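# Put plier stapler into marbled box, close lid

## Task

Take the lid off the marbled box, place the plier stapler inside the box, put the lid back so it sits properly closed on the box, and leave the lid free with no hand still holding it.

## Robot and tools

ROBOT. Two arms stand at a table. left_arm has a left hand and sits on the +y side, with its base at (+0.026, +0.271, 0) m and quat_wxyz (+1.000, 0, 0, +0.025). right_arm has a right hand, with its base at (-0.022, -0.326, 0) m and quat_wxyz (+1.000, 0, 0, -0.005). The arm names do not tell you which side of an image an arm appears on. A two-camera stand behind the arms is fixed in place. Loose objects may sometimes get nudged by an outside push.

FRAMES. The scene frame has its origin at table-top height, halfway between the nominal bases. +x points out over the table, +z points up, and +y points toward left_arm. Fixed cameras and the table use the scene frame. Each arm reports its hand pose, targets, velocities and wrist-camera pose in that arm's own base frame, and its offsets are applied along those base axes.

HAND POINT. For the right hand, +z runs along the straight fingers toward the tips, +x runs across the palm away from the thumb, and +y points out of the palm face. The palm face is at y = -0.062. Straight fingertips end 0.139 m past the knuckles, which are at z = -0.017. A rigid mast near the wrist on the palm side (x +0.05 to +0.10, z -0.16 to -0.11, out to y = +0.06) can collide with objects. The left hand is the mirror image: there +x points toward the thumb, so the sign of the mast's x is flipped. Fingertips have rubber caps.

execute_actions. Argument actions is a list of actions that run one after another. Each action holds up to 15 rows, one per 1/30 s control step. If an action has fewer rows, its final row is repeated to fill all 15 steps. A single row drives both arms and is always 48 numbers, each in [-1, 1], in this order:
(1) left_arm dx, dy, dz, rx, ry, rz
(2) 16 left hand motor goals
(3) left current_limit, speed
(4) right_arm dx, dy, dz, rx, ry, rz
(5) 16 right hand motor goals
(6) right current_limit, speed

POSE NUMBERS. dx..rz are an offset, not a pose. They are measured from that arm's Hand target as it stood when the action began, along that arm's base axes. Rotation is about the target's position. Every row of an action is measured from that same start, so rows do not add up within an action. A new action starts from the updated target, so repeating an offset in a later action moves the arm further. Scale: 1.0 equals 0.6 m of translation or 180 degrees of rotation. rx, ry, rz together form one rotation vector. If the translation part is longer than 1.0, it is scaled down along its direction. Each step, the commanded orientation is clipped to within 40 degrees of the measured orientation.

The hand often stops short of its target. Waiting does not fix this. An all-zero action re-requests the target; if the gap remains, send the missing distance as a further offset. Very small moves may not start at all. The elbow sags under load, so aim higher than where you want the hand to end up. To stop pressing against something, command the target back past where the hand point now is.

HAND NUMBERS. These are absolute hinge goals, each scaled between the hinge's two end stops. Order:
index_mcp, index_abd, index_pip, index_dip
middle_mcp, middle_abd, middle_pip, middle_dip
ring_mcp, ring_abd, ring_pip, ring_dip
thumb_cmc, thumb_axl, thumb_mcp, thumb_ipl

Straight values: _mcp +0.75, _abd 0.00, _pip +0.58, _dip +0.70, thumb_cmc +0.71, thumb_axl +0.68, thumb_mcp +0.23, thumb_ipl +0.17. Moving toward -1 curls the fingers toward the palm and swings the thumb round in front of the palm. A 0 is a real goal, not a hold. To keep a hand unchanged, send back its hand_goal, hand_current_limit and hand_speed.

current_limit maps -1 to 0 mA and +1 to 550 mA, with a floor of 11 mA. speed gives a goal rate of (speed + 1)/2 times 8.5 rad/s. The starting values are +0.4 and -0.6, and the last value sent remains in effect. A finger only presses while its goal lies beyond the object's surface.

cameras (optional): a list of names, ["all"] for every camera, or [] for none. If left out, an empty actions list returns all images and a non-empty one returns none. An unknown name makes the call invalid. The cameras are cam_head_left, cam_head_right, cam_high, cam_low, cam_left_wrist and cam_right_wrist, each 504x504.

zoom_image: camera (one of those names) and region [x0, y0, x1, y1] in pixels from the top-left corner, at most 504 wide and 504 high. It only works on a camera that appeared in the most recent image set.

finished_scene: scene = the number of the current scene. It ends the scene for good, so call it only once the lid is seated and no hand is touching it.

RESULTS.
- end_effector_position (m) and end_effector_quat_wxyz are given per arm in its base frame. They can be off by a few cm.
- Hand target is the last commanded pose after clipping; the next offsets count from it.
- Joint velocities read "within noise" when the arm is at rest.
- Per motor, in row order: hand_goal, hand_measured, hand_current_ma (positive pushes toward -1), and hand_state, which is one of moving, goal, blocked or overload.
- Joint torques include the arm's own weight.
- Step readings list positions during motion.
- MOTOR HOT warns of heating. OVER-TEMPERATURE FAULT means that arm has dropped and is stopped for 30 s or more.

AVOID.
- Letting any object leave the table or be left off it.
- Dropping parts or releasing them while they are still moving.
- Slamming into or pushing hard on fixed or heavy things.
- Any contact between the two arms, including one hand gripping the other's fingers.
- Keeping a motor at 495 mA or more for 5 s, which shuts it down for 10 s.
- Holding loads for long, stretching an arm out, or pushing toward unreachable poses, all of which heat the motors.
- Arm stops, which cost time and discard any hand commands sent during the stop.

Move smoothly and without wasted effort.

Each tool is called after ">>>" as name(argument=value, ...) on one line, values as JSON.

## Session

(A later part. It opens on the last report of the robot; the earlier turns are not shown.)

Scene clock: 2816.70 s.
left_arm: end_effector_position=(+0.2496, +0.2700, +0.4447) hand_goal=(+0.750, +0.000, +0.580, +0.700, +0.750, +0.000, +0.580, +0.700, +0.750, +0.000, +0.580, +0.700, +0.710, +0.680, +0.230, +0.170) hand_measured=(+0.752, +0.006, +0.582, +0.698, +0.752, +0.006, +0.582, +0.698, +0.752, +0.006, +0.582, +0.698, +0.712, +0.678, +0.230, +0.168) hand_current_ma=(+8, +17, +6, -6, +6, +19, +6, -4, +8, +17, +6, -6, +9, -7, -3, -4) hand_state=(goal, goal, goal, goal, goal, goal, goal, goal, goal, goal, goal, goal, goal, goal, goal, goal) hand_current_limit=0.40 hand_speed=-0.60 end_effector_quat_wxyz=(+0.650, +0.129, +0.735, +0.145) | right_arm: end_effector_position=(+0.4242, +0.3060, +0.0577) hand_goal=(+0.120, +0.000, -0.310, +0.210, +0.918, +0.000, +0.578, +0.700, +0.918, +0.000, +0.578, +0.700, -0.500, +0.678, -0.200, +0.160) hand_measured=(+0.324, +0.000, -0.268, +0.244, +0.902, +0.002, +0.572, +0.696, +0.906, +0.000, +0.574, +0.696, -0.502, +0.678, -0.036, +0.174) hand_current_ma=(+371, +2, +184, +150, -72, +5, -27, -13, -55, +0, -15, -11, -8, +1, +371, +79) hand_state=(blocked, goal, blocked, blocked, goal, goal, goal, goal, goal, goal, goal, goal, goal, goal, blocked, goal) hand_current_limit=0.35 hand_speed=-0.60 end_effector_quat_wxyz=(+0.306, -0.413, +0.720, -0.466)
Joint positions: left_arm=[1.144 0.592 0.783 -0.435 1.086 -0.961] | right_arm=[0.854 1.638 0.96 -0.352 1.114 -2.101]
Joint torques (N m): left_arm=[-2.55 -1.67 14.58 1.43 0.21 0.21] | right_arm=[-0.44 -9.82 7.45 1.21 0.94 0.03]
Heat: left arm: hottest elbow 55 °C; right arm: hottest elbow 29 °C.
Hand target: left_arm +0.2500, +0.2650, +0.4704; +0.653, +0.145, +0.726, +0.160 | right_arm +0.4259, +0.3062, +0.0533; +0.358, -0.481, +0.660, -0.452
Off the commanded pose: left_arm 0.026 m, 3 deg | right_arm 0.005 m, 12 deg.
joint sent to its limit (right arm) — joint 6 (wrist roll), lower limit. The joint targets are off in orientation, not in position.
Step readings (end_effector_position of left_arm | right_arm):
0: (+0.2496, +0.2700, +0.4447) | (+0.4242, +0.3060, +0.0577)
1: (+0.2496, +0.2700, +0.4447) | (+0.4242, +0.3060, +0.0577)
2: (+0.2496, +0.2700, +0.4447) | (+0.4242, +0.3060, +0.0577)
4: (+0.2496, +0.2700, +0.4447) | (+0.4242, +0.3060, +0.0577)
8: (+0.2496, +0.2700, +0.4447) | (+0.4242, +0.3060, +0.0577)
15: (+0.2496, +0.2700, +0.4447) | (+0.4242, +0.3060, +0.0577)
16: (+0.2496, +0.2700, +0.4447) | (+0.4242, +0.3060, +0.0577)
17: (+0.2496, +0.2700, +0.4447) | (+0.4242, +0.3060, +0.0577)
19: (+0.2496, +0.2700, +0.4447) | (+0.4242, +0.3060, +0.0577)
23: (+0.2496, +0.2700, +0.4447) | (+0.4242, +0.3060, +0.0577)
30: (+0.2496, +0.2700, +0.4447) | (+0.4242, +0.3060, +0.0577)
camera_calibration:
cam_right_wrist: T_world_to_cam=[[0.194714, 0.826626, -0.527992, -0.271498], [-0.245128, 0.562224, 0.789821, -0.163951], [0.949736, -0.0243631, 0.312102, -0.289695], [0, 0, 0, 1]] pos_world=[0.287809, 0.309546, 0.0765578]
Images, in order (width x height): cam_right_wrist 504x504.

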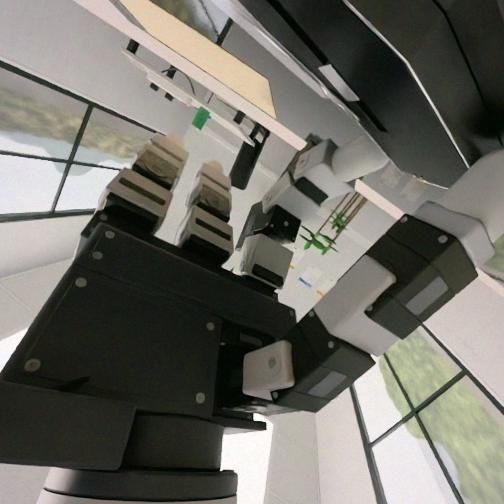

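>>> execute_actions(actions=[[[0,0,0,0,0,0,0.75,0,0.58,0.7,0.75,0,0.58,0.7,0.75,0,0.58,0.7,0.71,0.68,0.23,0.17,0.4,-0.6,0.004,0.002,0.03,0,0,0,0.12,0,-0.31,0.21,0.918,0,0.578,0.7,0.918,0,0.578,0.7,-0.5,0.678,-0.2,0.16,0.35,-0.6]],[[0,0,0,0,0,0,0.75,0,0.58,0.7,0.75,0,0.58,0.7,0.75,0,0.58,0.7,0.71,0.68,0.23,0.17,0.4,-0.6,0,0,0.03,0,0,0,0.12,0,-0.31,0.21,0.918,0,0.578,0.7,0.918,0,0.578,0.7,-0.5,0.678,-0.2,0.16,0.35,-0.6]],[[0,0,0,0,0,0,0.75,0,0.58,0.7,0.75,0,0.58,0.7,0.75,0,0.58,0.7,0.71,0.68,0.23,0.17,0.4,-0.6,0,0,0.03,0,0,0,0.12,0,-0.31,0.21,0.918,0,0.578,0.7,0.918,0,0.578,0.7,-0.5,0.678,-0.2,0.16,0.35,-0.6]]], cameras=["cam_right_wrist","cam_high","cam_head_left","cam_low"])

Scene clock: 2834.83 s.
left_arm: end_effector_position=(+0.2496, +0.2700, +0.4447) hand_goal=(+0.750, +0.000, +0.580, +0.700, +0.750, +0.000, +0.580, +0.700, +0.750, +0.000, +0.580, +0.700, +0.710, +0.680, +0.230, +0.170) hand_measured=(+0.752, +0.006, +0.582, +0.698, +0.752, +0.006, +0.582, +0.698, +0.752, +0.006, +0.582, +0.698, +0.712, +0.678, +0.230, +0.168) hand_current_ma=(+8, +17, +6, -6, +6, +19, +6, -4, +8, +17, +6, -6, +9, -7, -3, -4) hand_state=(goal, goal, goal, goal, goal, goal, goal, goal, goal, goal, goal, goal, goal, goal, goal, goal) hand_current_limit=0.40 hand_speed=-0.60 end_effector_quat_wxyz=(+0.650, +0.129, +0.735, +0.145) | right_arm: end_effector_position=(+0.4136, +0.2925, +0.0793) hand_goal=(+0.120, +0.000, -0.310, +0.210, +0.918, +0.000, +0.578, +0.700, +0.918, +0.000, +0.578, +0.700, -0.500, +0.678, -0.200, +0.160) hand_measured=(+0.320, +0.000, -0.268, +0.238, +0.902, +0.002, +0.572, +0.696, +0.906, +0.000, +0.574, +0.696, -0.504, +0.678, -0.036, +0.178) hand_current_ma=(+371, +2, +184, +120, -72, +5, -27, -13, -55, +0, -15, -11, -13, -1, +371, +103) hand_state=(blocked, goal, blocked, blocked, goal, goal, goal, goal, goal, goal, goal, goal, goal, goal, blocked, goal) hand_current_limit=0.35 hand_speed=-0.60 end_effector_quat_wxyz=(+0.284, -0.427, +0.714, -0.476)
Joint positions: left_arm=[1.144 0.592 0.783 -0.435 1.086 -0.961] | right_arm=[0.854 1.582 0.974 -0.476 1.12 -2.103]
Joint torques (N m): left_arm=[-3.14 -0.91 14.64 1.24 0.18 0.25] | right_arm=[-0.44 -10.81 12.23 0.32 1.2 0.08]
Heat: left arm: hottest elbow 55 °C; right arm: hottest elbow 29 °C.
Hand target: left_arm +0.2500, +0.2650, +0.4704; +0.653, +0.145, +0.726, +0.160 | right_arm +0.4284, +0.3074, +0.1073; +0.358, -0.481, +0.660, -0.452
Off the commanded pose: left_arm 0.026 m, 3 deg | right_arm 0.035 m, 13 deg.
joint sent to its limit (right arm) — joint 6 (wrist roll), lower limit. The joint targets are off in orientation, not in position.
Step readings (end_effector_position of left_arm | right_arm):
0: (+0.2496, +0.2700, +0.4447) | (+0.4242, +0.3060, +0.0577)
1: (+0.2496, +0.2700, +0.4447) | (+0.4237, +0.3055, +0.0576)
2: (+0.2496, +0.2700, +0.4447) | (+0.4231, +0.3048, +0.0573)
4: (+0.2496, +0.2700, +0.4447) | (+0.4223, +0.3039, +0.0576)
8: (+0.2496, +0.2700, +0.4447) | (+0.4218, +0.3032, +0.0574)
15: (+0.2496, +0.2700, +0.4447) | (+0.4218, +0.3032, +0.0574)
16: (+0.2496, +0.2700, +0.4447) | (+0.4214, +0.3028, +0.0584)
17: (+0.2496, +0.2700, +0.4447) | (+0.4199, +0.3012, +0.0589)
19: (+0.2496, +0.2700, +0.4447) | (+0.4176, +0.2986, +0.0615)
23: (+0.2496, +0.2700, +0.4447) | (+0.4165, +0.2971, +0.0651)
30: (+0.2496, +0.2700, +0.4447) | (+0.4162, +0.2967, +0.0652)
31: (+0.2496, +0.2700, +0.4447) | (+0.4159, +0.2963, +0.0660)
32: (+0.2496, +0.2700, +0.4447) | (+0.4147, +0.2950, +0.0668)
34: (+0.2496, +0.2700, +0.4447) | (+0.4136, +0.2933, +0.0705)
38: (+0.2496, +0.2700, +0.4447) | (+0.4134, +0.2923, +0.0784)
45: (+0.2496, +0.2700, +0.4447) | (+0.4136, +0.2925, +0.0793)
camera_calibration:
cam_right_wrist: T_world_to_cam=[[0.178371, 0.800944, -0.571552, -0.229143], [-0.218062, 0.598601, 0.770796, -0.196344], [0.959496, -0.0128535, 0.281428, -0.291724], [0, 0, 0, 1]] pos_world=[0.277966, 0.297313, 0.102474]
Images, in order (width x height): cam_head_left 504x504, cam_high 504x504, cam_low 504x504, cam_right_wrist 504x504.

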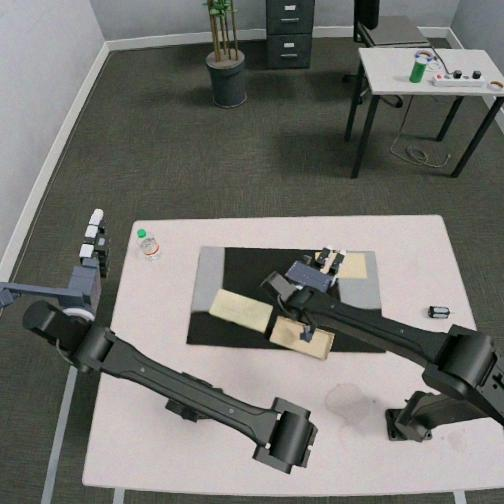

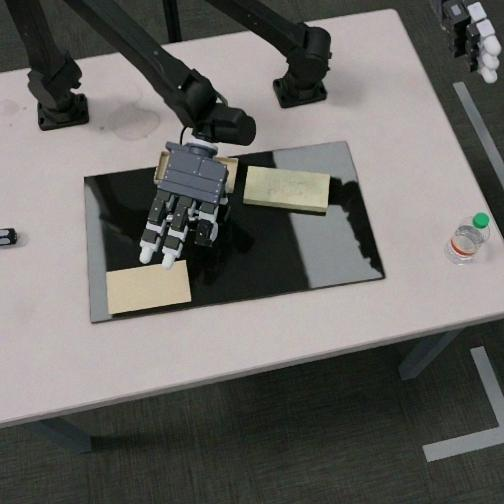

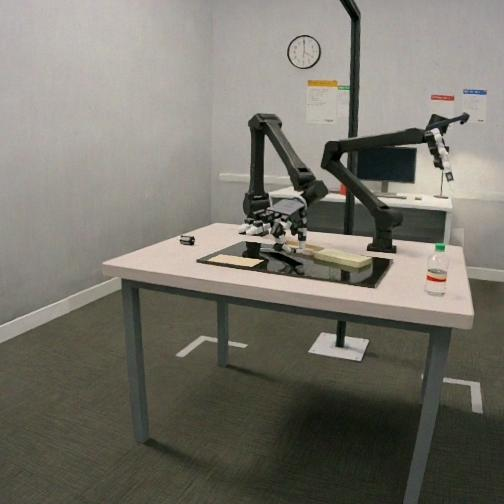

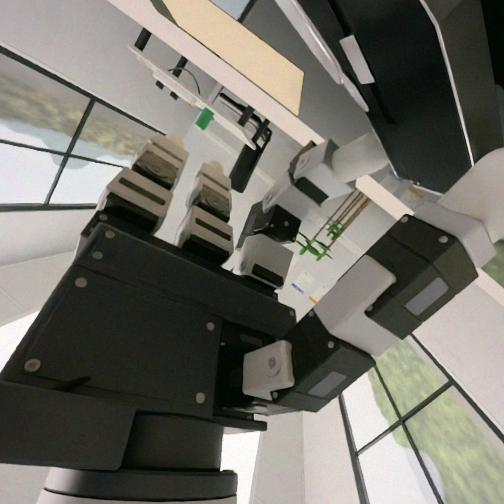

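>>> zoom_image(camera="cam_low", region=[190, 180, 400, 300])

>>> zoom_image(camera="cam_right_wrist", region=[260, 0, 504, 240])

>>> zoom_image(camera="cam_head_left", region=[200, 220, 400, 380])

Scaled by 2.400.

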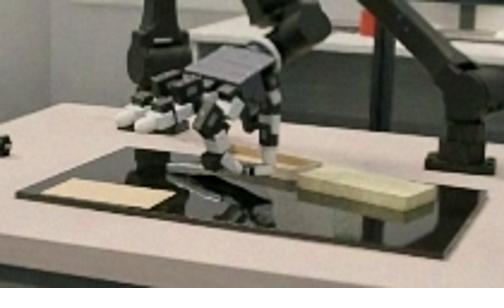

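Scaled by 2.066.

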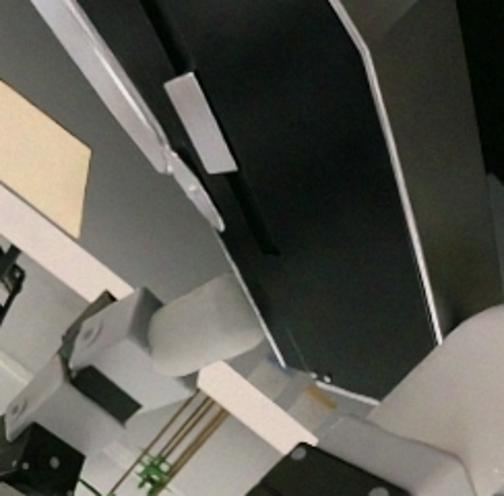

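Scaled by 2.520.

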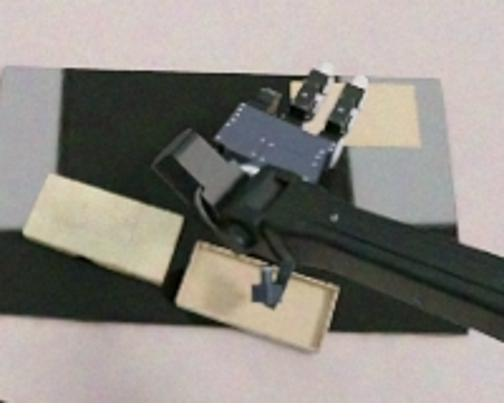

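>>> execute_actions(actions=[[[0,0,0,0,0,0,0.75,0,0.58,0.7,0.75,0,0.58,0.7,0.75,0,0.58,0.7,0.71,0.68,0.23,0.17,0.4,-0.6,0,0,0.03,0,0,0,0.12,0,-0.31,0.21,0.918,0,0.578,0.7,0.918,0,0.578,0.7,-0.5,0.678,-0.2,0.16,0.35,-0.6]],[[0,0,0,0,0,0,0.75,0,0.58,0.7,0.75,0,0.58,0.7,0.75,0,0.58,0.7,0.71,0.68,0.23,0.17,0.4,-0.6,0,0,0.03,0,0,0,0.12,0,-0.31,0.21,0.918,0,0.578,0.7,0.918,0,0.578,0.7,-0.5,0.678,-0.2,0.16,0.35,-0.6]],[[0,0,0,0,0,0,0.75,0,0.58,0.7,0.75,0,0.58,0.7,0.75,0,0.58,0.7,0.71,0.68,0.23,0.17,0.4,-0.6,0,0,0.03,0,0,0,0.12,0,-0.31,0.21,0.918,0,0.578,0.7,0.918,0,0.578,0.7,-0.5,0.678,-0.2,0.16,0.35,-0.6]]], cameras=["cam_right_wrist","cam_high","cam_head_left","cam_low"])

>>> zoom_image(camera="cam_low", region=[190, 180, 400, 300])

>>> zoom_image(camera="cam_high", region=[130, 130, 290, 290])

Scene clock: 2898.73 s.
left_arm: end_effector_position=(+0.2496, +0.2700, +0.4447) hand_goal=(+0.750, +0.000, +0.580, +0.700, +0.750, +0.000, +0.580, +0.700, +0.750, +0.000, +0.580, +0.700, +0.710, +0.680, +0.230, +0.170) hand_measured=(+0.752, +0.006, +0.582, +0.698, +0.752, +0.006, +0.582, +0.698, +0.752, +0.006, +0.582, +0.698, +0.712, +0.678, +0.230, +0.168) hand_current_ma=(+8, +17, +6, -6, +6, +19, +6, -4, +8, +17, +6, -6, +9, -7, -3, -4) hand_state=(goal, goal, goal, goal, goal, goal, goal, goal, goal, goal, goal, goal, goal, goal, goal, goal) hand_current_limit=0.40 hand_speed=-0.60 end_effector_quat_wxyz=(+0.650, +0.129, +0.735, +0.145) | right_arm: end_effector_position=(+0.4147, +0.2937, +0.1296) hand_goal=(+0.120, +0.000, -0.310, +0.210, +0.918, +0.000, +0.578, +0.700, +0.918, +0.000, +0.578, +0.700, -0.500, +0.678, -0.200, +0.160) hand_measured=(+0.320, +0.000, -0.268, +0.236, +0.902, +0.002, +0.572, +0.696, +0.906, +0.000, +0.574, +0.696, -0.500, +0.678, -0.036, +0.178) hand_current_ma=(+371, +0, +184, +114, -72, +5, -27, -13, -55, +0, -15, -11, -1, -1, +371, +104) hand_state=(blocked, goal, blocked, blocked, goal, goal, goal, goal, goal, goal, goal, goal, goal, goal, blocked, goal) hand_current_limit=0.35 hand_speed=-0.60 end_effector_quat_wxyz=(+0.282, -0.428, +0.714, -0.477)
Joint positions: left_arm=[1.144 0.592 0.783 -0.435 1.086 -0.961] | right_arm=[0.854 1.516 1.05 -0.624 1.12 -2.103]
Joint torques (N m): left_arm=[-2.9 -0.44 14.49 1.39 0.21 0.22] | right_arm=[-0.38 -10.99 13.22 0.29 1.17 0.06]
Heat: left arm: hottest elbow 55 °C; right arm: hottest elbow 34 °C.
Hand target: left_arm +0.2500, +0.2650, +0.4704; +0.653, +0.145, +0.726, +0.160 | right_arm +0.4283, +0.3073, +0.1612; +0.358, -0.481, +0.660, -0.452
Off the commanded pose: left_arm 0.026 m, 3 deg | right_arm 0.037 m, 13 deg.
joint sent to its limit (right arm) — joint 6 (wrist roll), lower limit. The joint targets are off in orientation, not in position.
Step readings (end_effector_position of left_arm | right_arm):
0: (+0.2496, +0.2700, +0.4447) | (+0.4136, +0.2925, +0.0793)
1: (+0.2496, +0.2700, +0.4447) | (+0.4133, +0.2922, +0.0803)
2: (+0.2496, +0.2700, +0.4447) | (+0.4125, +0.2915, +0.0814)
4: (+0.2496, +0.2700, +0.4447) | (+0.4121, +0.2908, +0.0856)
8: (+0.2496, +0.2700, +0.4447) | (+0.4131, +0.2917, +0.0941)
15: (+0.2496, +0.2700, +0.4447) | (+0.4139, +0.2927, +0.0962)
16: (+0.2496, +0.2700, +0.4447) | (+0.4137, +0.2925, +0.0972)
17: (+0.2496, +0.2700, +0.4447) | (+0.4129, +0.2917, +0.0982)
19: (+0.2496, +0.2700, +0.4447) | (+0.4126, +0.2912, +0.1024)
23: (+0.2496, +0.2700, +0.4447) | (+0.4135, +0.2923, +0.1108)
30: (+0.2496, +0.2700, +0.4447) | (+0.4142, +0.2932, +0.1129)
31: (+0.2496, +0.2700, +0.4447) | (+0.4141, +0.2930, +0.1141)
32: (+0.2496, +0.2700, +0.4447) | (+0.4134, +0.2923, +0.1152)
34: (+0.2496, +0.2700, +0.4447) | (+0.4131, +0.2919, +0.1194)
38: (+0.2496, +0.2700, +0.4447) | (+0.4141, +0.2930, +0.1278)
45: (+0.2496, +0.2700, +0.4447) | (+0.4147, +0.2937, +0.1296)
camera_calibration:
cam_right_wrist: T_world_to_cam=[[0.176632, 0.79845, -0.575568, -0.199591], [-0.215511, 0.601946, 0.768906, -0.237351], [0.960394, -0.0117724, 0.278397, -0.307237], [0, 0, 0, 1]] pos_world=[0.279171, 0.298619, 0.153156]
Images, in order (width x height): cam_head_left 504x504, cam_high 504x504, cam_low 504x504, cam_right_wrist 504x504.

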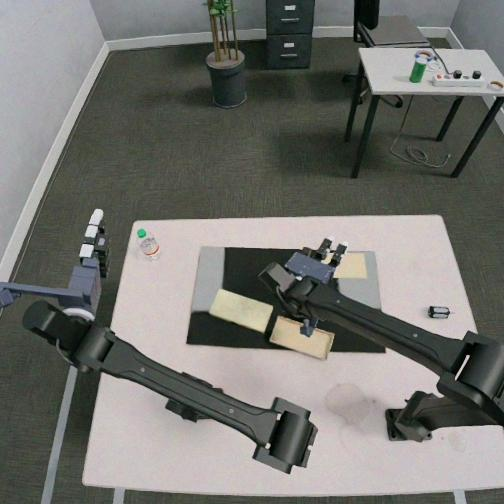

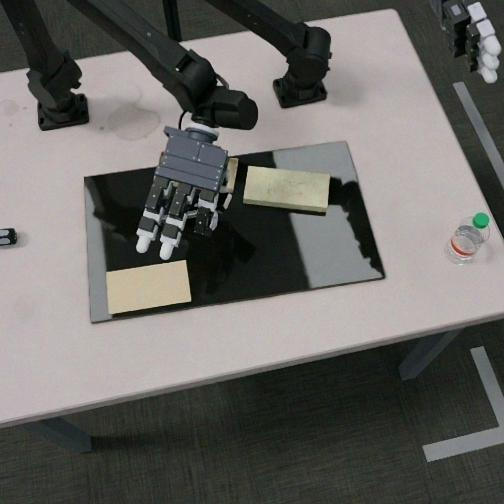

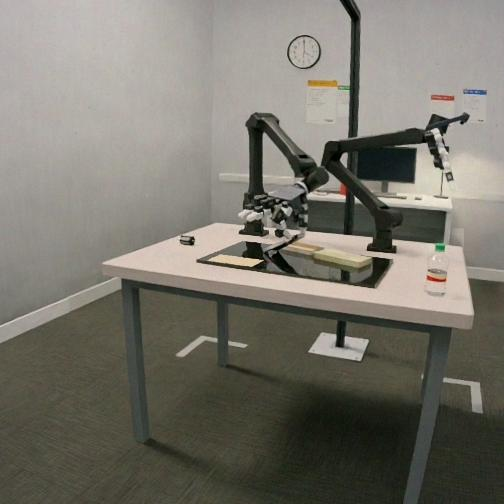

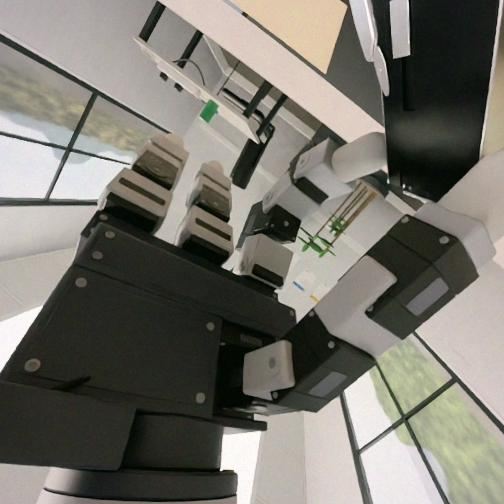

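Scaled by 2.400.

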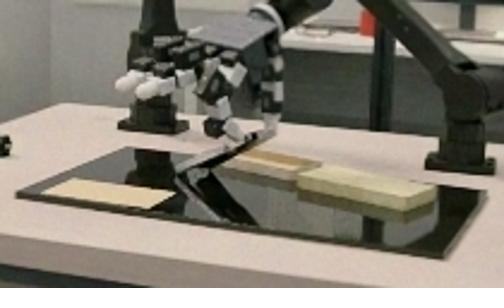

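Scaled by 3.150.

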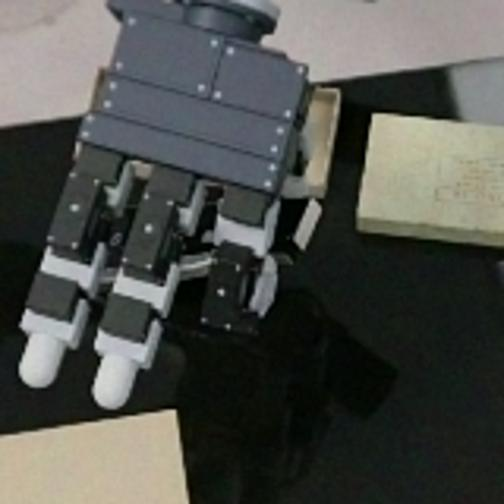

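>>> execute_actions(actions=[[[0,0,0,0,0,0,0.75,0,0.58,0.7,0.75,0,0.58,0.7,0.75,0,0.58,0.7,0.71,0.68,0.23,0.17,0.4,-0.6,0,0,0.03,0,0,0,0.12,0,-0.31,0.21,0.918,0,0.578,0.7,0.918,0,0.578,0.7,-0.5,0.678,-0.2,0.16,0.35,-0.6]],[[0,0,0,0,0,0,0.75,0,0.58,0.7,0.75,0,0.58,0.7,0.75,0,0.58,0.7,0.71,0.68,0.23,0.17,0.4,-0.6,0,0,0.03,0,0,0,0.12,0,-0.31,0.21,0.918,0,0.578,0.7,0.918,0,0.578,0.7,-0.5,0.678,-0.2,0.16,0.35,-0.6]],[[0,0,0,0,0,0,0.75,0,0.58,0.7,0.75,0,0.58,0.7,0.75,0,0.58,0.7,0.71,0.68,0.23,0.17,0.4,-0.6,0,0,0.03,0,0,0,0.12,0,-0.31,0.21,0.918,0,0.578,0.7,0.918,0,0.578,0.7,-0.5,0.678,-0.2,0.16,0.35,-0.6]],[[0,0,0,0,0,0,0.75,0,0.58,0.7,0.75,0,0.58,0.7,0.75,0,0.58,0.7,0.71,0.68,0.23,0.17,0.4,-0.6,0,0,0.03,0,0,0,0.12,0,-0.31,0.21,0.918,0,0.578,0.7,0.918,0,0.578,0.7,-0.5,0.678,-0.2,0.16,0.35,-0.6]]], cameras=["cam_right_wrist","cam_high","cam_low"])

>>> zoom_image(camera="cam_low", region=[190, 160, 400, 280])

>>> zoom_image(camera="cam_high", region=[130, 130, 290, 290])

Scene clock: 2922.13 s.
left_arm: end_effector_position=(+0.2496, +0.2700, +0.4447) hand_goal=(+0.750, +0.000, +0.580, +0.700, +0.750, +0.000, +0.580, +0.700, +0.750, +0.000, +0.580, +0.700, +0.710, +0.680, +0.230, +0.170) hand_measured=(+0.752, +0.006, +0.582, +0.698, +0.752, +0.006, +0.582, +0.698, +0.752, +0.006, +0.582, +0.698, +0.712, +0.678, +0.230, +0.168) hand_current_ma=(+8, +17, +6, -6, +6, +19, +6, -4, +8, +17, +6, -6, +9, -7, -3, -4) hand_state=(goal, goal, goal, goal, goal, goal, goal, goal, goal, goal, goal, goal, goal, goal, goal, goal) hand_current_limit=0.40 hand_speed=-0.60 end_effector_quat_wxyz=(+0.650, +0.129, +0.735, +0.145) | right_arm: end_effector_position=(+0.4199, +0.2998, +0.2088) hand_goal=(+0.120, +0.000, -0.310, +0.210, +0.918, +0.000, +0.578, +0.700, +0.918, +0.000, +0.578, +0.700, -0.500, +0.678, -0.200, +0.160) hand_measured=(+0.134, +0.000, -0.302, +0.214, +0.902, +0.002, +0.572, +0.696, +0.906, +0.000, +0.574, +0.696, -0.502, +0.678, -0.176, +0.166) hand_current_ma=(+63, +1, +28, +16, -72, +5, -27, -13, -55, +0, -15, -11, -9, -1, +136, +31) hand_state=(goal, goal, goal, goal, goal, goal, goal, goal, goal, goal, goal, goal, goal, goal, blocked, goal) hand_current_limit=0.35 hand_speed=-0.60 end_effector_quat_wxyz=(+0.290, -0.423, +0.716, -0.474)
Joint positions: left_arm=[1.144 0.592 0.783 -0.435 1.086 -0.961] | right_arm=[0.854 1.452 1.197 -0.815 1.12 -2.103]
Joint torques (N m): left_arm=[-2.73 -1.2 14.65 1.31 0.23 0.19] | right_arm=[-0.38 -10.4 13.19 0.23 1.04 0.06]
Heat: left arm: hottest elbow 55 °C; right arm: hottest elbow 33 °C.
Hand target: left_arm +0.2500, +0.2650, +0.4704; +0.653, +0.145, +0.726, +0.160 | right_arm +0.4283, +0.3073, +0.2332; +0.358, -0.481, +0.660, -0.452
Off the commanded pose: left_arm 0.026 m, 3 deg | right_arm 0.027 m, 12 deg.
joint sent to its limit (right arm) — joint 6 (wrist roll), lower limit. The joint targets are off in orientation, not in position.
Step readings (end_effector_position of left_arm | right_arm):
0: (+0.2496, +0.2700, +0.4447) | (+0.4147, +0.2937, +0.1296)
1: (+0.2496, +0.2700, +0.4447) | (+0.4146, +0.2935, +0.1309)
2: (+0.2496, +0.2700, +0.4447) | (+0.4138, +0.2928, +0.1321)
4: (+0.2496, +0.2700, +0.4447) | (+0.4136, +0.2926, +0.1365)
8: (+0.2496, +0.2700, +0.4447) | (+0.4147, +0.2938, +0.1447)
15: (+0.2496, +0.2700, +0.4447) | (+0.4153, +0.2944, +0.1468)
16: (+0.2496, +0.2700, +0.4447) | (+0.4151, +0.2942, +0.1479)
17: (+0.2496, +0.2700, +0.4447) | (+0.4144, +0.2934, +0.1491)
19: (+0.2496, +0.2700, +0.4447) | (+0.4144, +0.2933, +0.1538)
23: (+0.2496, +0.2700, +0.4447) | (+0.4178, +0.2970, +0.1685)
30: (+0.2496, +0.2700, +0.4447) | (+0.4197, +0.2994, +0.1765)
31: (+0.2496, +0.2700, +0.4447) | (+0.4192, +0.2990, +0.1771)
32: (+0.2496, +0.2700, +0.4447) | (+0.4181, +0.2978, +0.1777)
34: (+0.2496, +0.2700, +0.4447) | (+0.4177, +0.2974, +0.1805)
38: (+0.2496, +0.2700, +0.4447) | (+0.4191, +0.2990, +0.1882)
45: (+0.2496, +0.2700, +0.4447) | (+0.4193, +0.2991, +0.1900)
46: (+0.2496, +0.2700, +0.4447) | (+0.4191, +0.2989, +0.1913)
47: (+0.2496, +0.2700, +0.4447) | (+0.4180, +0.2977, +0.1921)
49: (+0.2496, +0.2700, +0.4447) | (+0.4179, +0.2976, +0.1963)
53: (+0.2496, +0.2700, +0.4447) | (+0.4198, +0.2997, +0.2061)
60: (+0.2496, +0.2700, +0.4447) | (+0.4200, +0.2999, +0.2088)
camera_calibration:
cam_right_wrist: T_world_to_cam=[[0.1836, 0.807419, -0.560683, -0.168565], [-0.225558, 0.589764, 0.775437, -0.294363], [0.956773, -0.0159037, 0.290401, -0.333933], [0, 0, 0, 1]] pos_world=[0.284051, 0.304396, 0.230723]
Images, in order (width x height): cam_high 504x504, cam_low 504x504, cam_right_wrist 504x504.

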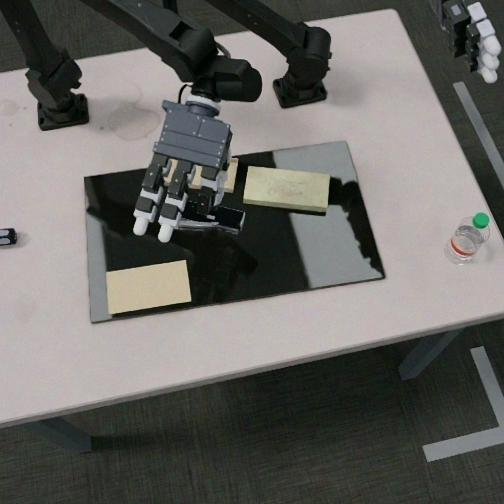

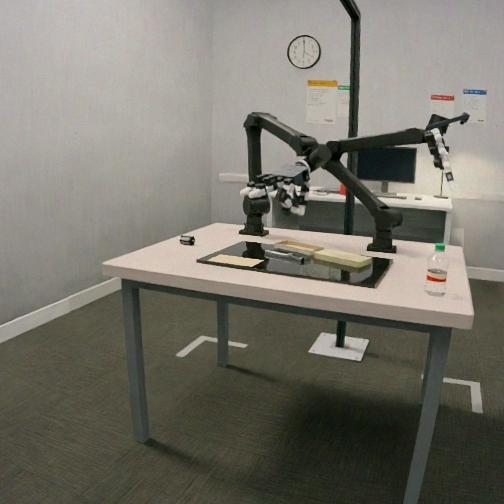

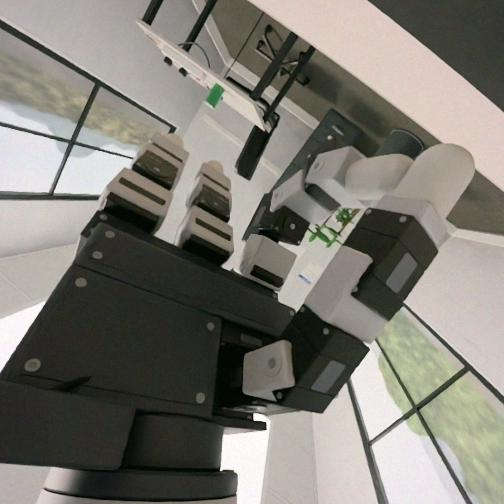

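Scaled by 2.400.

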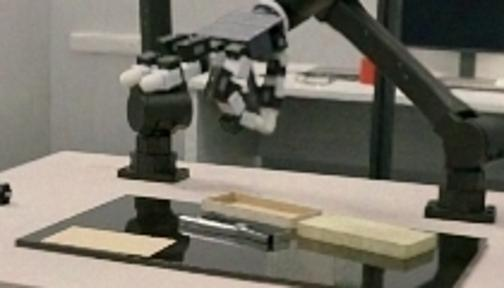

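Scaled by 3.150.

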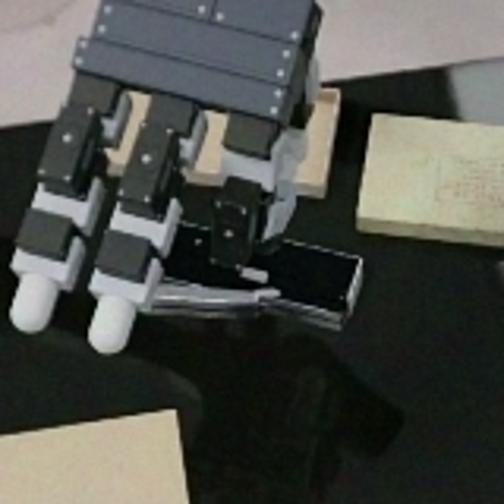

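>>> execute_actions(actions=[[[0,0,0,0,0,0,0.75,0,0.58,0.7,0.75,0,0.58,0.7,0.75,0,0.58,0.7,0.71,0.68,0.23,0.17,0.4,-0.6,0,-0.12,0,0,0,0,0.5,0,-0.25,0.28,0.918,0,0.578,0.7,0.918,0,0.578,0.7,-0.5,0.678,0.1,0.17,0.1,-0.3]],[[0,0,0,0,0,0,0.75,0,0.58,0.7,0.75,0,0.58,0.7,0.75,0,0.58,0.7,0.71,0.68,0.23,0.17,0.4,-0.6,0,-0.12,0,0,0,0,0.5,0,-0.25,0.28,0.918,0,0.578,0.7,0.918,0,0.578,0.7,-0.5,0.678,0.1,0.17,0.1,-0.3]],[[0,0,0,0,0,0,0.75,0,0.58,0.7,0.75,0,0.58,0.7,0.75,0,0.58,0.7,0.71,0.68,0.23,0.17,0.4,-0.6,0,-0.12,0,0,0,0,0.5,0,-0.25,0.28,0.918,0,0.578,0.7,0.918,0,0.578,0.7,-0.5,0.678,0.1,0.17,0.1,-0.3]]], cameras=["cam_high","cam_head_left","cam_head_right","cam_low"])

>>> zoom_image(camera="cam_high", region=[130, 130, 340, 290])

>>> zoom_image(camera="cam_head_left", region=[180, 230, 400, 380])

>>> zoom_image(camera="cam_low", region=[190, 220, 400, 300])

Scene clock: 2990.47 s.
left_arm: end_effector_position=(+0.2496, +0.2700, +0.4447) hand_goal=(+0.750, +0.000, +0.580, +0.700, +0.750, +0.000, +0.580, +0.700, +0.750, +0.000, +0.580, +0.700, +0.710, +0.680, +0.230, +0.170) hand_measured=(+0.752, +0.006, +0.582, +0.698, +0.752, +0.006, +0.582, +0.698, +0.752, +0.006, +0.582, +0.698, +0.712, +0.678, +0.230, +0.168) hand_current_ma=(+8, +17, +6, -6, +6, +19, +6, -4, +8, +17, +6, -6, +9, -7, -3, -4) hand_state=(goal, goal, goal, goal, goal, goal, goal, goal, goal, goal, goal, goal, goal, goal, goal, goal) hand_current_limit=0.40 hand_speed=-0.60 end_effector_quat_wxyz=(+0.650, +0.129, +0.735, +0.145) | right_arm: end_effector_position=(+0.4270, +0.0888, +0.2278) hand_goal=(+0.500, +0.000, -0.250, +0.280, +0.918, +0.000, +0.578, +0.700, +0.918, +0.000, +0.578, +0.700, -0.500, +0.678, +0.100, +0.170) hand_measured=(+0.492, +0.000, -0.252, +0.278, +0.902, +0.002, +0.572, +0.696, +0.906, +0.002, +0.574, +0.696, -0.500, +0.678, +0.098, +0.168) hand_current_ma=(-35, +2, -5, -9, -67, +5, -25, -13, -50, +4, -15, -11, +0, +0, -6, -5) hand_state=(goal, goal, goal, goal, goal, goal, goal, goal, goal, goal, goal, goal, goal, goal, goal, goal) hand_current_limit=0.10 hand_speed=-0.30 end_effector_quat_wxyz=(+0.219, -0.273, +0.796, -0.494)
Joint positions: left_arm=[1.144 0.592 0.783 -0.435 1.086 -0.961] | right_arm=[0.461 1.188 1.006 -0.834 1.06 -2.101]
Joint torques (N m): left_arm=[-3.43 -1.67 14.45 1.37 0.19 0.2] | right_arm=[0.44 -7.12 10.17 0.88 0.94 0.04]
Heat: left arm: hottest elbow 55 °C; right arm: hottest elbow 35 °C.
Hand target: left_arm +0.2500, +0.2650, +0.4704; +0.653, +0.145, +0.726, +0.160 | right_arm +0.4283, +0.0913, +0.2333; +0.358, -0.481, +0.660, -0.452
Off the commanded pose: left_arm 0.026 m, 3 deg | right_arm 0.006 m, 33 deg.
joint sent to its limit (right arm) — joint 6 (wrist roll), lower limit. The joint targets are off in orientation, not in position.
Step readings (end_effector_position of left_arm | right_arm):
0: (+0.2496, +0.2700, +0.4447) | (+0.4199, +0.2998, +0.2088)
1: (+0.2496, +0.2700, +0.4447) | (+0.4197, +0.2959, +0.2081)
2: (+0.2496, +0.2700, +0.4447) | (+0.4180, +0.2906, +0.2071)
4: (+0.2496, +0.2700, +0.4447) | (+0.4182, +0.2661, +0.2088)
8: (+0.2496, +0.2700, +0.4447) | (+0.4288, +0.2286, +0.2255)
15: (+0.2496, +0.2700, +0.4447) | (+0.4272, +0.2296, +0.2301)
16: (+0.2496, +0.2700, +0.4447) | (+0.4262, +0.2262, +0.2279)
17: (+0.2496, +0.2700, +0.4447) | (+0.4243, +0.2213, +0.2258)
19: (+0.2496, +0.2700, +0.4447) | (+0.4228, +0.1959, +0.2223)
23: (+0.2496, +0.2700, +0.4447) | (+0.4286, +0.1565, +0.2257)
30: (+0.2496, +0.2700, +0.4447) | (+0.4274, +0.1587, +0.2273)
31: (+0.2496, +0.2700, +0.4447) | (+0.4265, +0.1558, +0.2257)
32: (+0.2496, +0.2700, +0.4447) | (+0.4259, +0.1502, +0.2243)
34: (+0.2496, +0.2700, +0.4447) | (+0.4253, +0.1237, +0.2225)
38: (+0.2496, +0.2700, +0.4447) | (+0.4283, +0.0837, +0.2269)
45: (+0.2496, +0.2700, +0.4447) | (+0.4272, +0.0878, +0.2278)
Images, in order (width x height): cam_head_left 504x504, cam_head_right 504x504, cam_high 504x504, cam_low 504x504.

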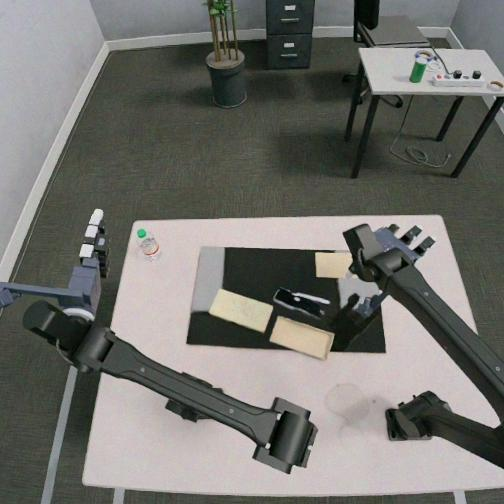

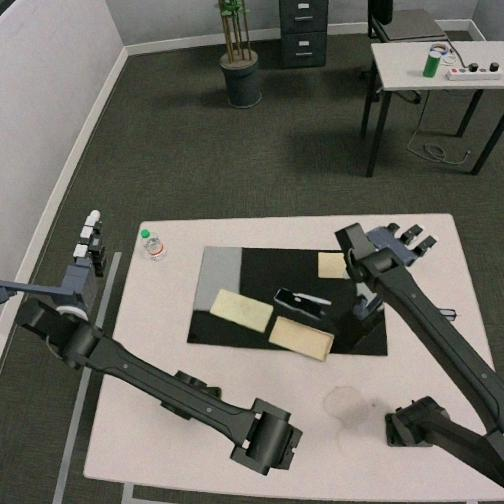

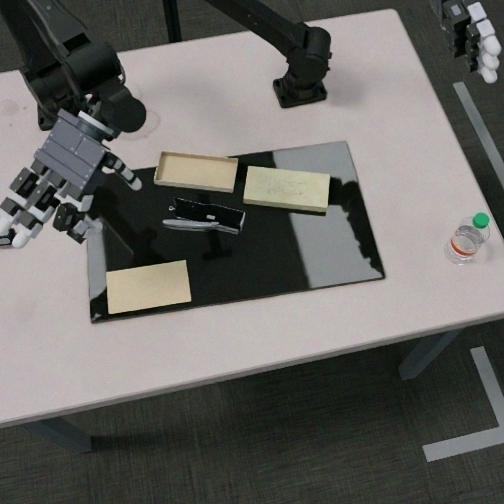

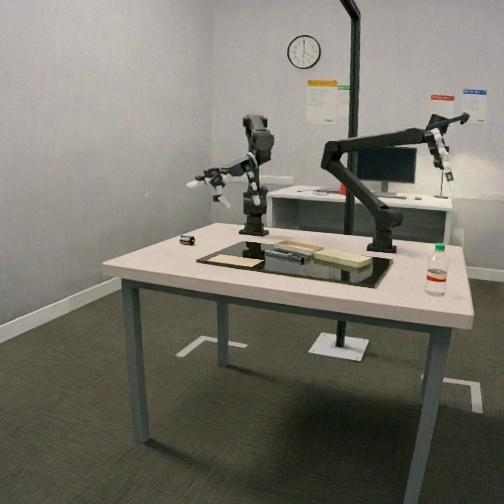

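Scaled by 2.400.

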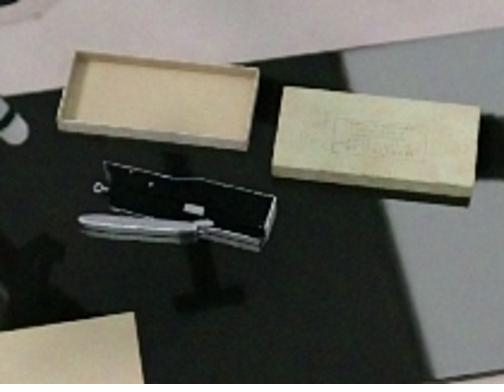

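Scaled by 2.291.

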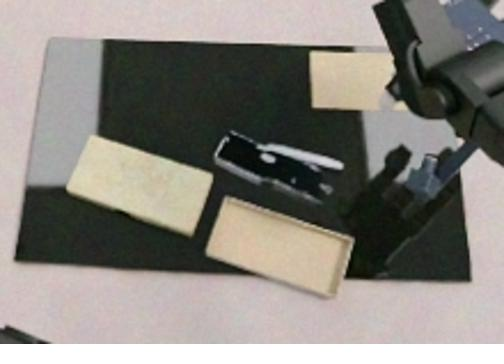

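Scaled by 2.400.

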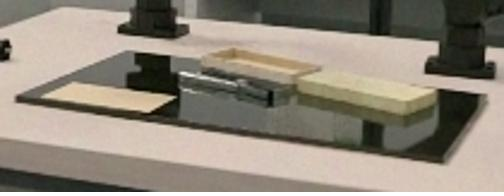

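>>> zoom_image(camera="cam_high", region=[145, 145, 255, 245])

>>> zoom_image(camera="cam_head_left", region=[255, 270, 355, 370])

Scaled by 4.582.

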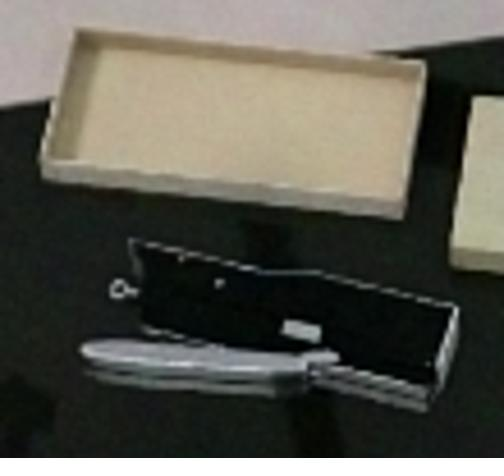

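Scaled by 5.040.

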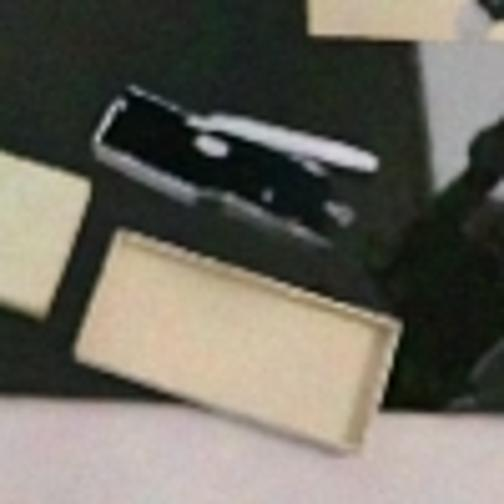

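>>> execute_actions(actions=[[[0,0,0,0,0,0,0.75,0,0.58,0.7,0.75,0,0.58,0.7,0.75,0,0.58,0.7,0.71,0.68,0.23,0.17,0.4,-0.6,0,0.1167,0,0,0,0,0.59,-0.07,-0.21,0.26,0.918,0,0.578,0.7,0.918,0,0.578,0.7,-0.5,0.678,0.1,0.17,0.1,-0.3]],[[0,0,0,0,0,0,0.75,0,0.58,0.7,0.75,0,0.58,0.7,0.75,0,0.58,0.7,0.71,0.68,0.23,0.17,0.4,-0.6,-0.01,0.1167,0,0,0,0,0.59,-0.07,-0.21,0.26,0.918,0,0.578,0.7,0.918,0,0.578,0.7,-0.5,0.678,0.1,0.17,0.1,-0.3]],[[0,0,0,0,0,0,0.75,0,0.58,0.7,0.75,0,0.58,0.7,0.75,0,0.58,0.7,0.71,0.68,0.23,0.17,0.4,-0.6,-0.01,0.1167,0,0,0,0,0.59,-0.07,-0.21,0.26,0.918,0,0.578,0.7,0.918,0,0.578,0.7,-0.5,0.678,0.1,0.17,0.1,-0.3]],[[0,0,0,0,0,0,0.75,0,0.58,0.7,0.75,0,0.58,0.7,0.75,0,0.58,0.7,0.71,0.68,0.23,0.17,0.4,-0.6,0,0,-0.09,0,0,0,0.59,-0.07,-0.21,0.26,0.918,0,0.578,0.7,0.918,0,0.578,0.7,-0.5,0.678,0.1,0.17,0.1,-0.3]],[[0,0,0,0,0,0,0.75,0,0.58,0.7,0.75,0,0.58,0.7,0.75,0,0.58,0.7,0.71,0.68,0.23,0.17,0.4,-0.6,0,0,-0.09,0,0,0,0.59,-0.07,-0.21,0.26,0.918,0,0.578,0.7,0.918,0,0.578,0.7,-0.5,0.678,0.1,0.17,0.1,-0.3]]], cameras=["cam_high","cam_right_wrist"])

>>> zoom_image(camera="cam_high", region=[130, 130, 290, 290])

Scene clock: 3205.27 s.
left_arm: end_effector_position=(+0.2496, +0.2700, +0.4447) hand_goal=(+0.750, +0.000, +0.580, +0.700, +0.750, +0.000, +0.580, +0.700, +0.750, +0.000, +0.580, +0.700, +0.710, +0.680, +0.230, +0.170) hand_measured=(+0.752, +0.006, +0.582, +0.698, +0.752, +0.006, +0.582, +0.698, +0.752, +0.006, +0.582, +0.698, +0.712, +0.678, +0.230, +0.168) hand_current_ma=(+8, +17, +6, -6, +6, +19, +6, -4, +8, +17, +6, -6, +9, -7, -3, -4) hand_state=(goal, goal, goal, goal, goal, goal, goal, goal, goal, goal, goal, goal, goal, goal, goal, goal) hand_current_limit=0.40 hand_speed=-0.60 end_effector_quat_wxyz=(+0.650, +0.129, +0.735, +0.145) | right_arm: end_effector_position=(+0.4091, +0.2973, +0.1139) hand_goal=(+0.590, -0.070, -0.210, +0.260, +0.918, +0.000, +0.578, +0.700, +0.918, +0.000, +0.578, +0.700, -0.500, +0.678, +0.100, +0.170) hand_measured=(+0.582, -0.070, -0.212, +0.262, +0.904, +0.000, +0.572, +0.696, +0.908, +0.000, +0.574, +0.696, -0.502, +0.678, +0.098, +0.168) hand_current_ma=(-31, +2, -6, +11, -57, -1, -22, -13, -45, -1, -14, -11, -5, +0, -9, -5) hand_state=(goal, goal, goal, goal, goal, goal, goal, goal, goal, goal, goal, goal, goal, goal, goal, goal) hand_current_limit=0.10 hand_speed=-0.30 end_effector_quat_wxyz=(+0.294, -0.428, +0.713, -0.472)
Joint positions: left_arm=[1.144 0.592 0.783 -0.435 1.086 -0.961] | right_arm=[0.868 1.522 1.005 -0.552 1.12 -2.103]
Joint torques (N m): left_arm=[-2.61 -1.08 14.79 1.44 0.24 0.22] | right_arm=[-0.62 -10.52 9.36 1.4 1.16 0.06]
Heat: left arm: hottest elbow 56 °C; right arm: hottest elbow 32 °C.
Hand target: left_arm +0.2500, +0.2650, +0.4704; +0.653, +0.145, +0.726, +0.160 | right_arm +0.4163, +0.3012, +0.1252; +0.358, -0.481, +0.660, -0.452
Off the commanded pose: left_arm 0.026 m, 3 deg | right_arm 0.014 m, 12 deg.
joint sent to its limit (right arm) — joint 6 (wrist roll), lower limit. The joint targets are off in orientation, not in position.
Step readings (end_effector_position of left_arm | right_arm):
0: (+0.2496, +0.2700, +0.4447) | (+0.4270, +0.0888, +0.2278)
1: (+0.2496, +0.2700, +0.4447) | (+0.4261, +0.0937, +0.2272)
2: (+0.2496, +0.2700, +0.4447) | (+0.4250, +0.0987, +0.2276)
4: (+0.2496, +0.2700, +0.4447) | (+0.4188, +0.1267, +0.2236)
8: (+0.2496, +0.2700, +0.4447) | (+0.4092, +0.1623, +0.2113)
15: (+0.2496, +0.2700, +0.4447) | (+0.4129, +0.1556, +0.2088)
16: (+0.2496, +0.2700, +0.4447) | (+0.4133, +0.1588, +0.2100)
17: (+0.2496, +0.2700, +0.4447) | (+0.4131, +0.1638, +0.2113)
19: (+0.2496, +0.2700, +0.4447) | (+0.4100, +0.1914, +0.2133)
23: (+0.2496, +0.2700, +0.4447) | (+0.4046, +0.2299, +0.2141)
30: (+0.2496, +0.2700, +0.4447) | (+0.4087, +0.2249, +0.2130)
31: (+0.2496, +0.2700, +0.4447) | (+0.4094, +0.2279, +0.2140)
32: (+0.2496, +0.2700, +0.4447) | (+0.4102, +0.2322, +0.2154)
34: (+0.2496, +0.2700, +0.4447) | (+0.4082, +0.2589, +0.2169)
38: (+0.2496, +0.2700, +0.4447) | (+0.4003, +0.2976, +0.2142)
45: (+0.2496, +0.2700, +0.4447) | (+0.4037, +0.2942, +0.2116)
46: (+0.2496, +0.2700, +0.4447) | (+0.4051, +0.2948, +0.2083)
47: (+0.2496, +0.2700, +0.4447) | (+0.4085, +0.2968, +0.2065)
49: (+0.2496, +0.2700, +0.4447) | (+0.4103, +0.2986, +0.1957)
53: (+0.2496, +0.2700, +0.4447) | (+0.4094, +0.2982, +0.1744)
60: (+0.2496, +0.2700, +0.4447) | (+0.4103, +0.2990, +0.1707)
61: (+0.2496, +0.2700, +0.4447) | (+0.4107, +0.2994, +0.1660)
62: (+0.2496, +0.2700, +0.4447) | (+0.4132, +0.3021, +0.1636)
64: (+0.2496, +0.2700, +0.4447) | (+0.4122, +0.3017, +0.1483)
68: (+0.2496, +0.2700, +0.4447) | (+0.4078, +0.2970, +0.1186)
75: (+0.2496, +0.2700, +0.4447) | (+0.4091, +0.2973, +0.1139)
camera_calibration:
cam_right_wrist: T_world_to_cam=[[0.173475, 0.810152, -0.559965, -0.214527], [-0.23406, 0.58621, 0.775612, -0.217283], [0.95662, -0.00348372, 0.291317, -0.299766], [0, 0, 0, 1]] pos_world=[0.27312, 0.300129, 0.135727]
Images, in order (width x height): cam_high 504x504, cam_right_wrist 504x504.

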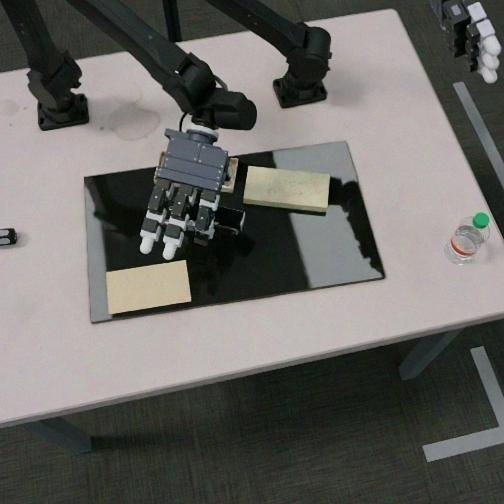

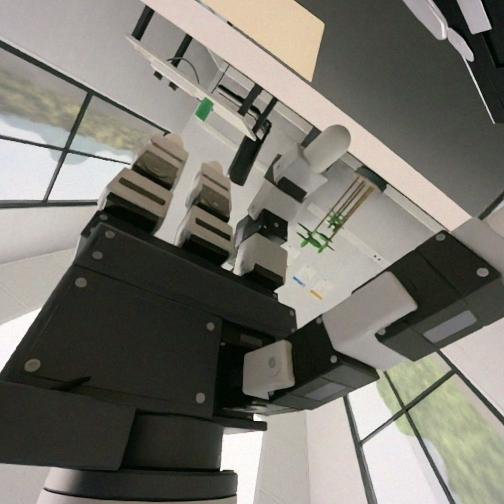

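Scaled by 3.150.

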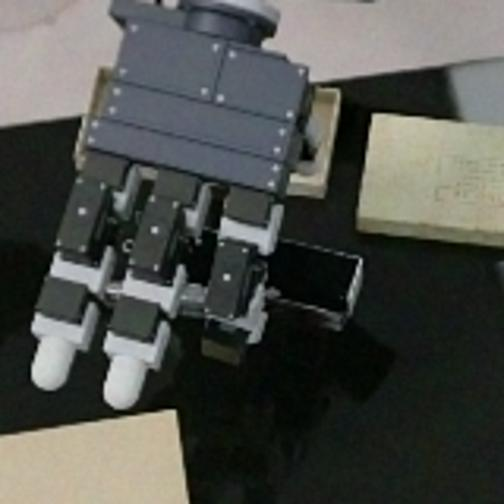

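>>> zoom_image(camera="cam_right_wrist", region=[384, 0, 504, 120])

>>> zoom_image(camera="cam_high", region=[180, 190, 260, 260])

Scaled by 4.200.

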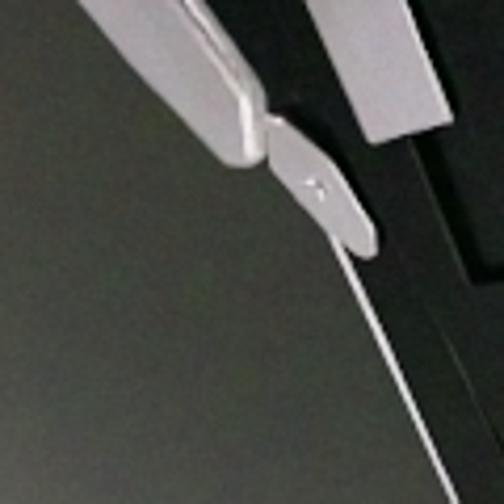

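Scaled by 6.300.

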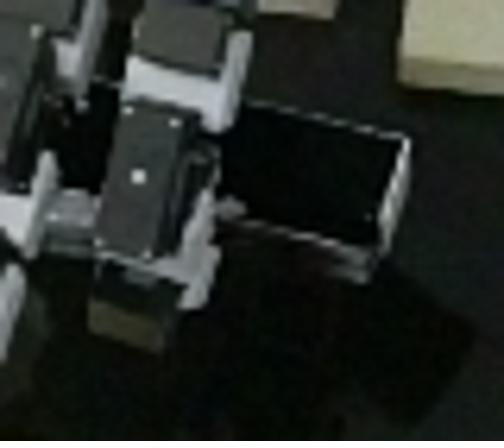

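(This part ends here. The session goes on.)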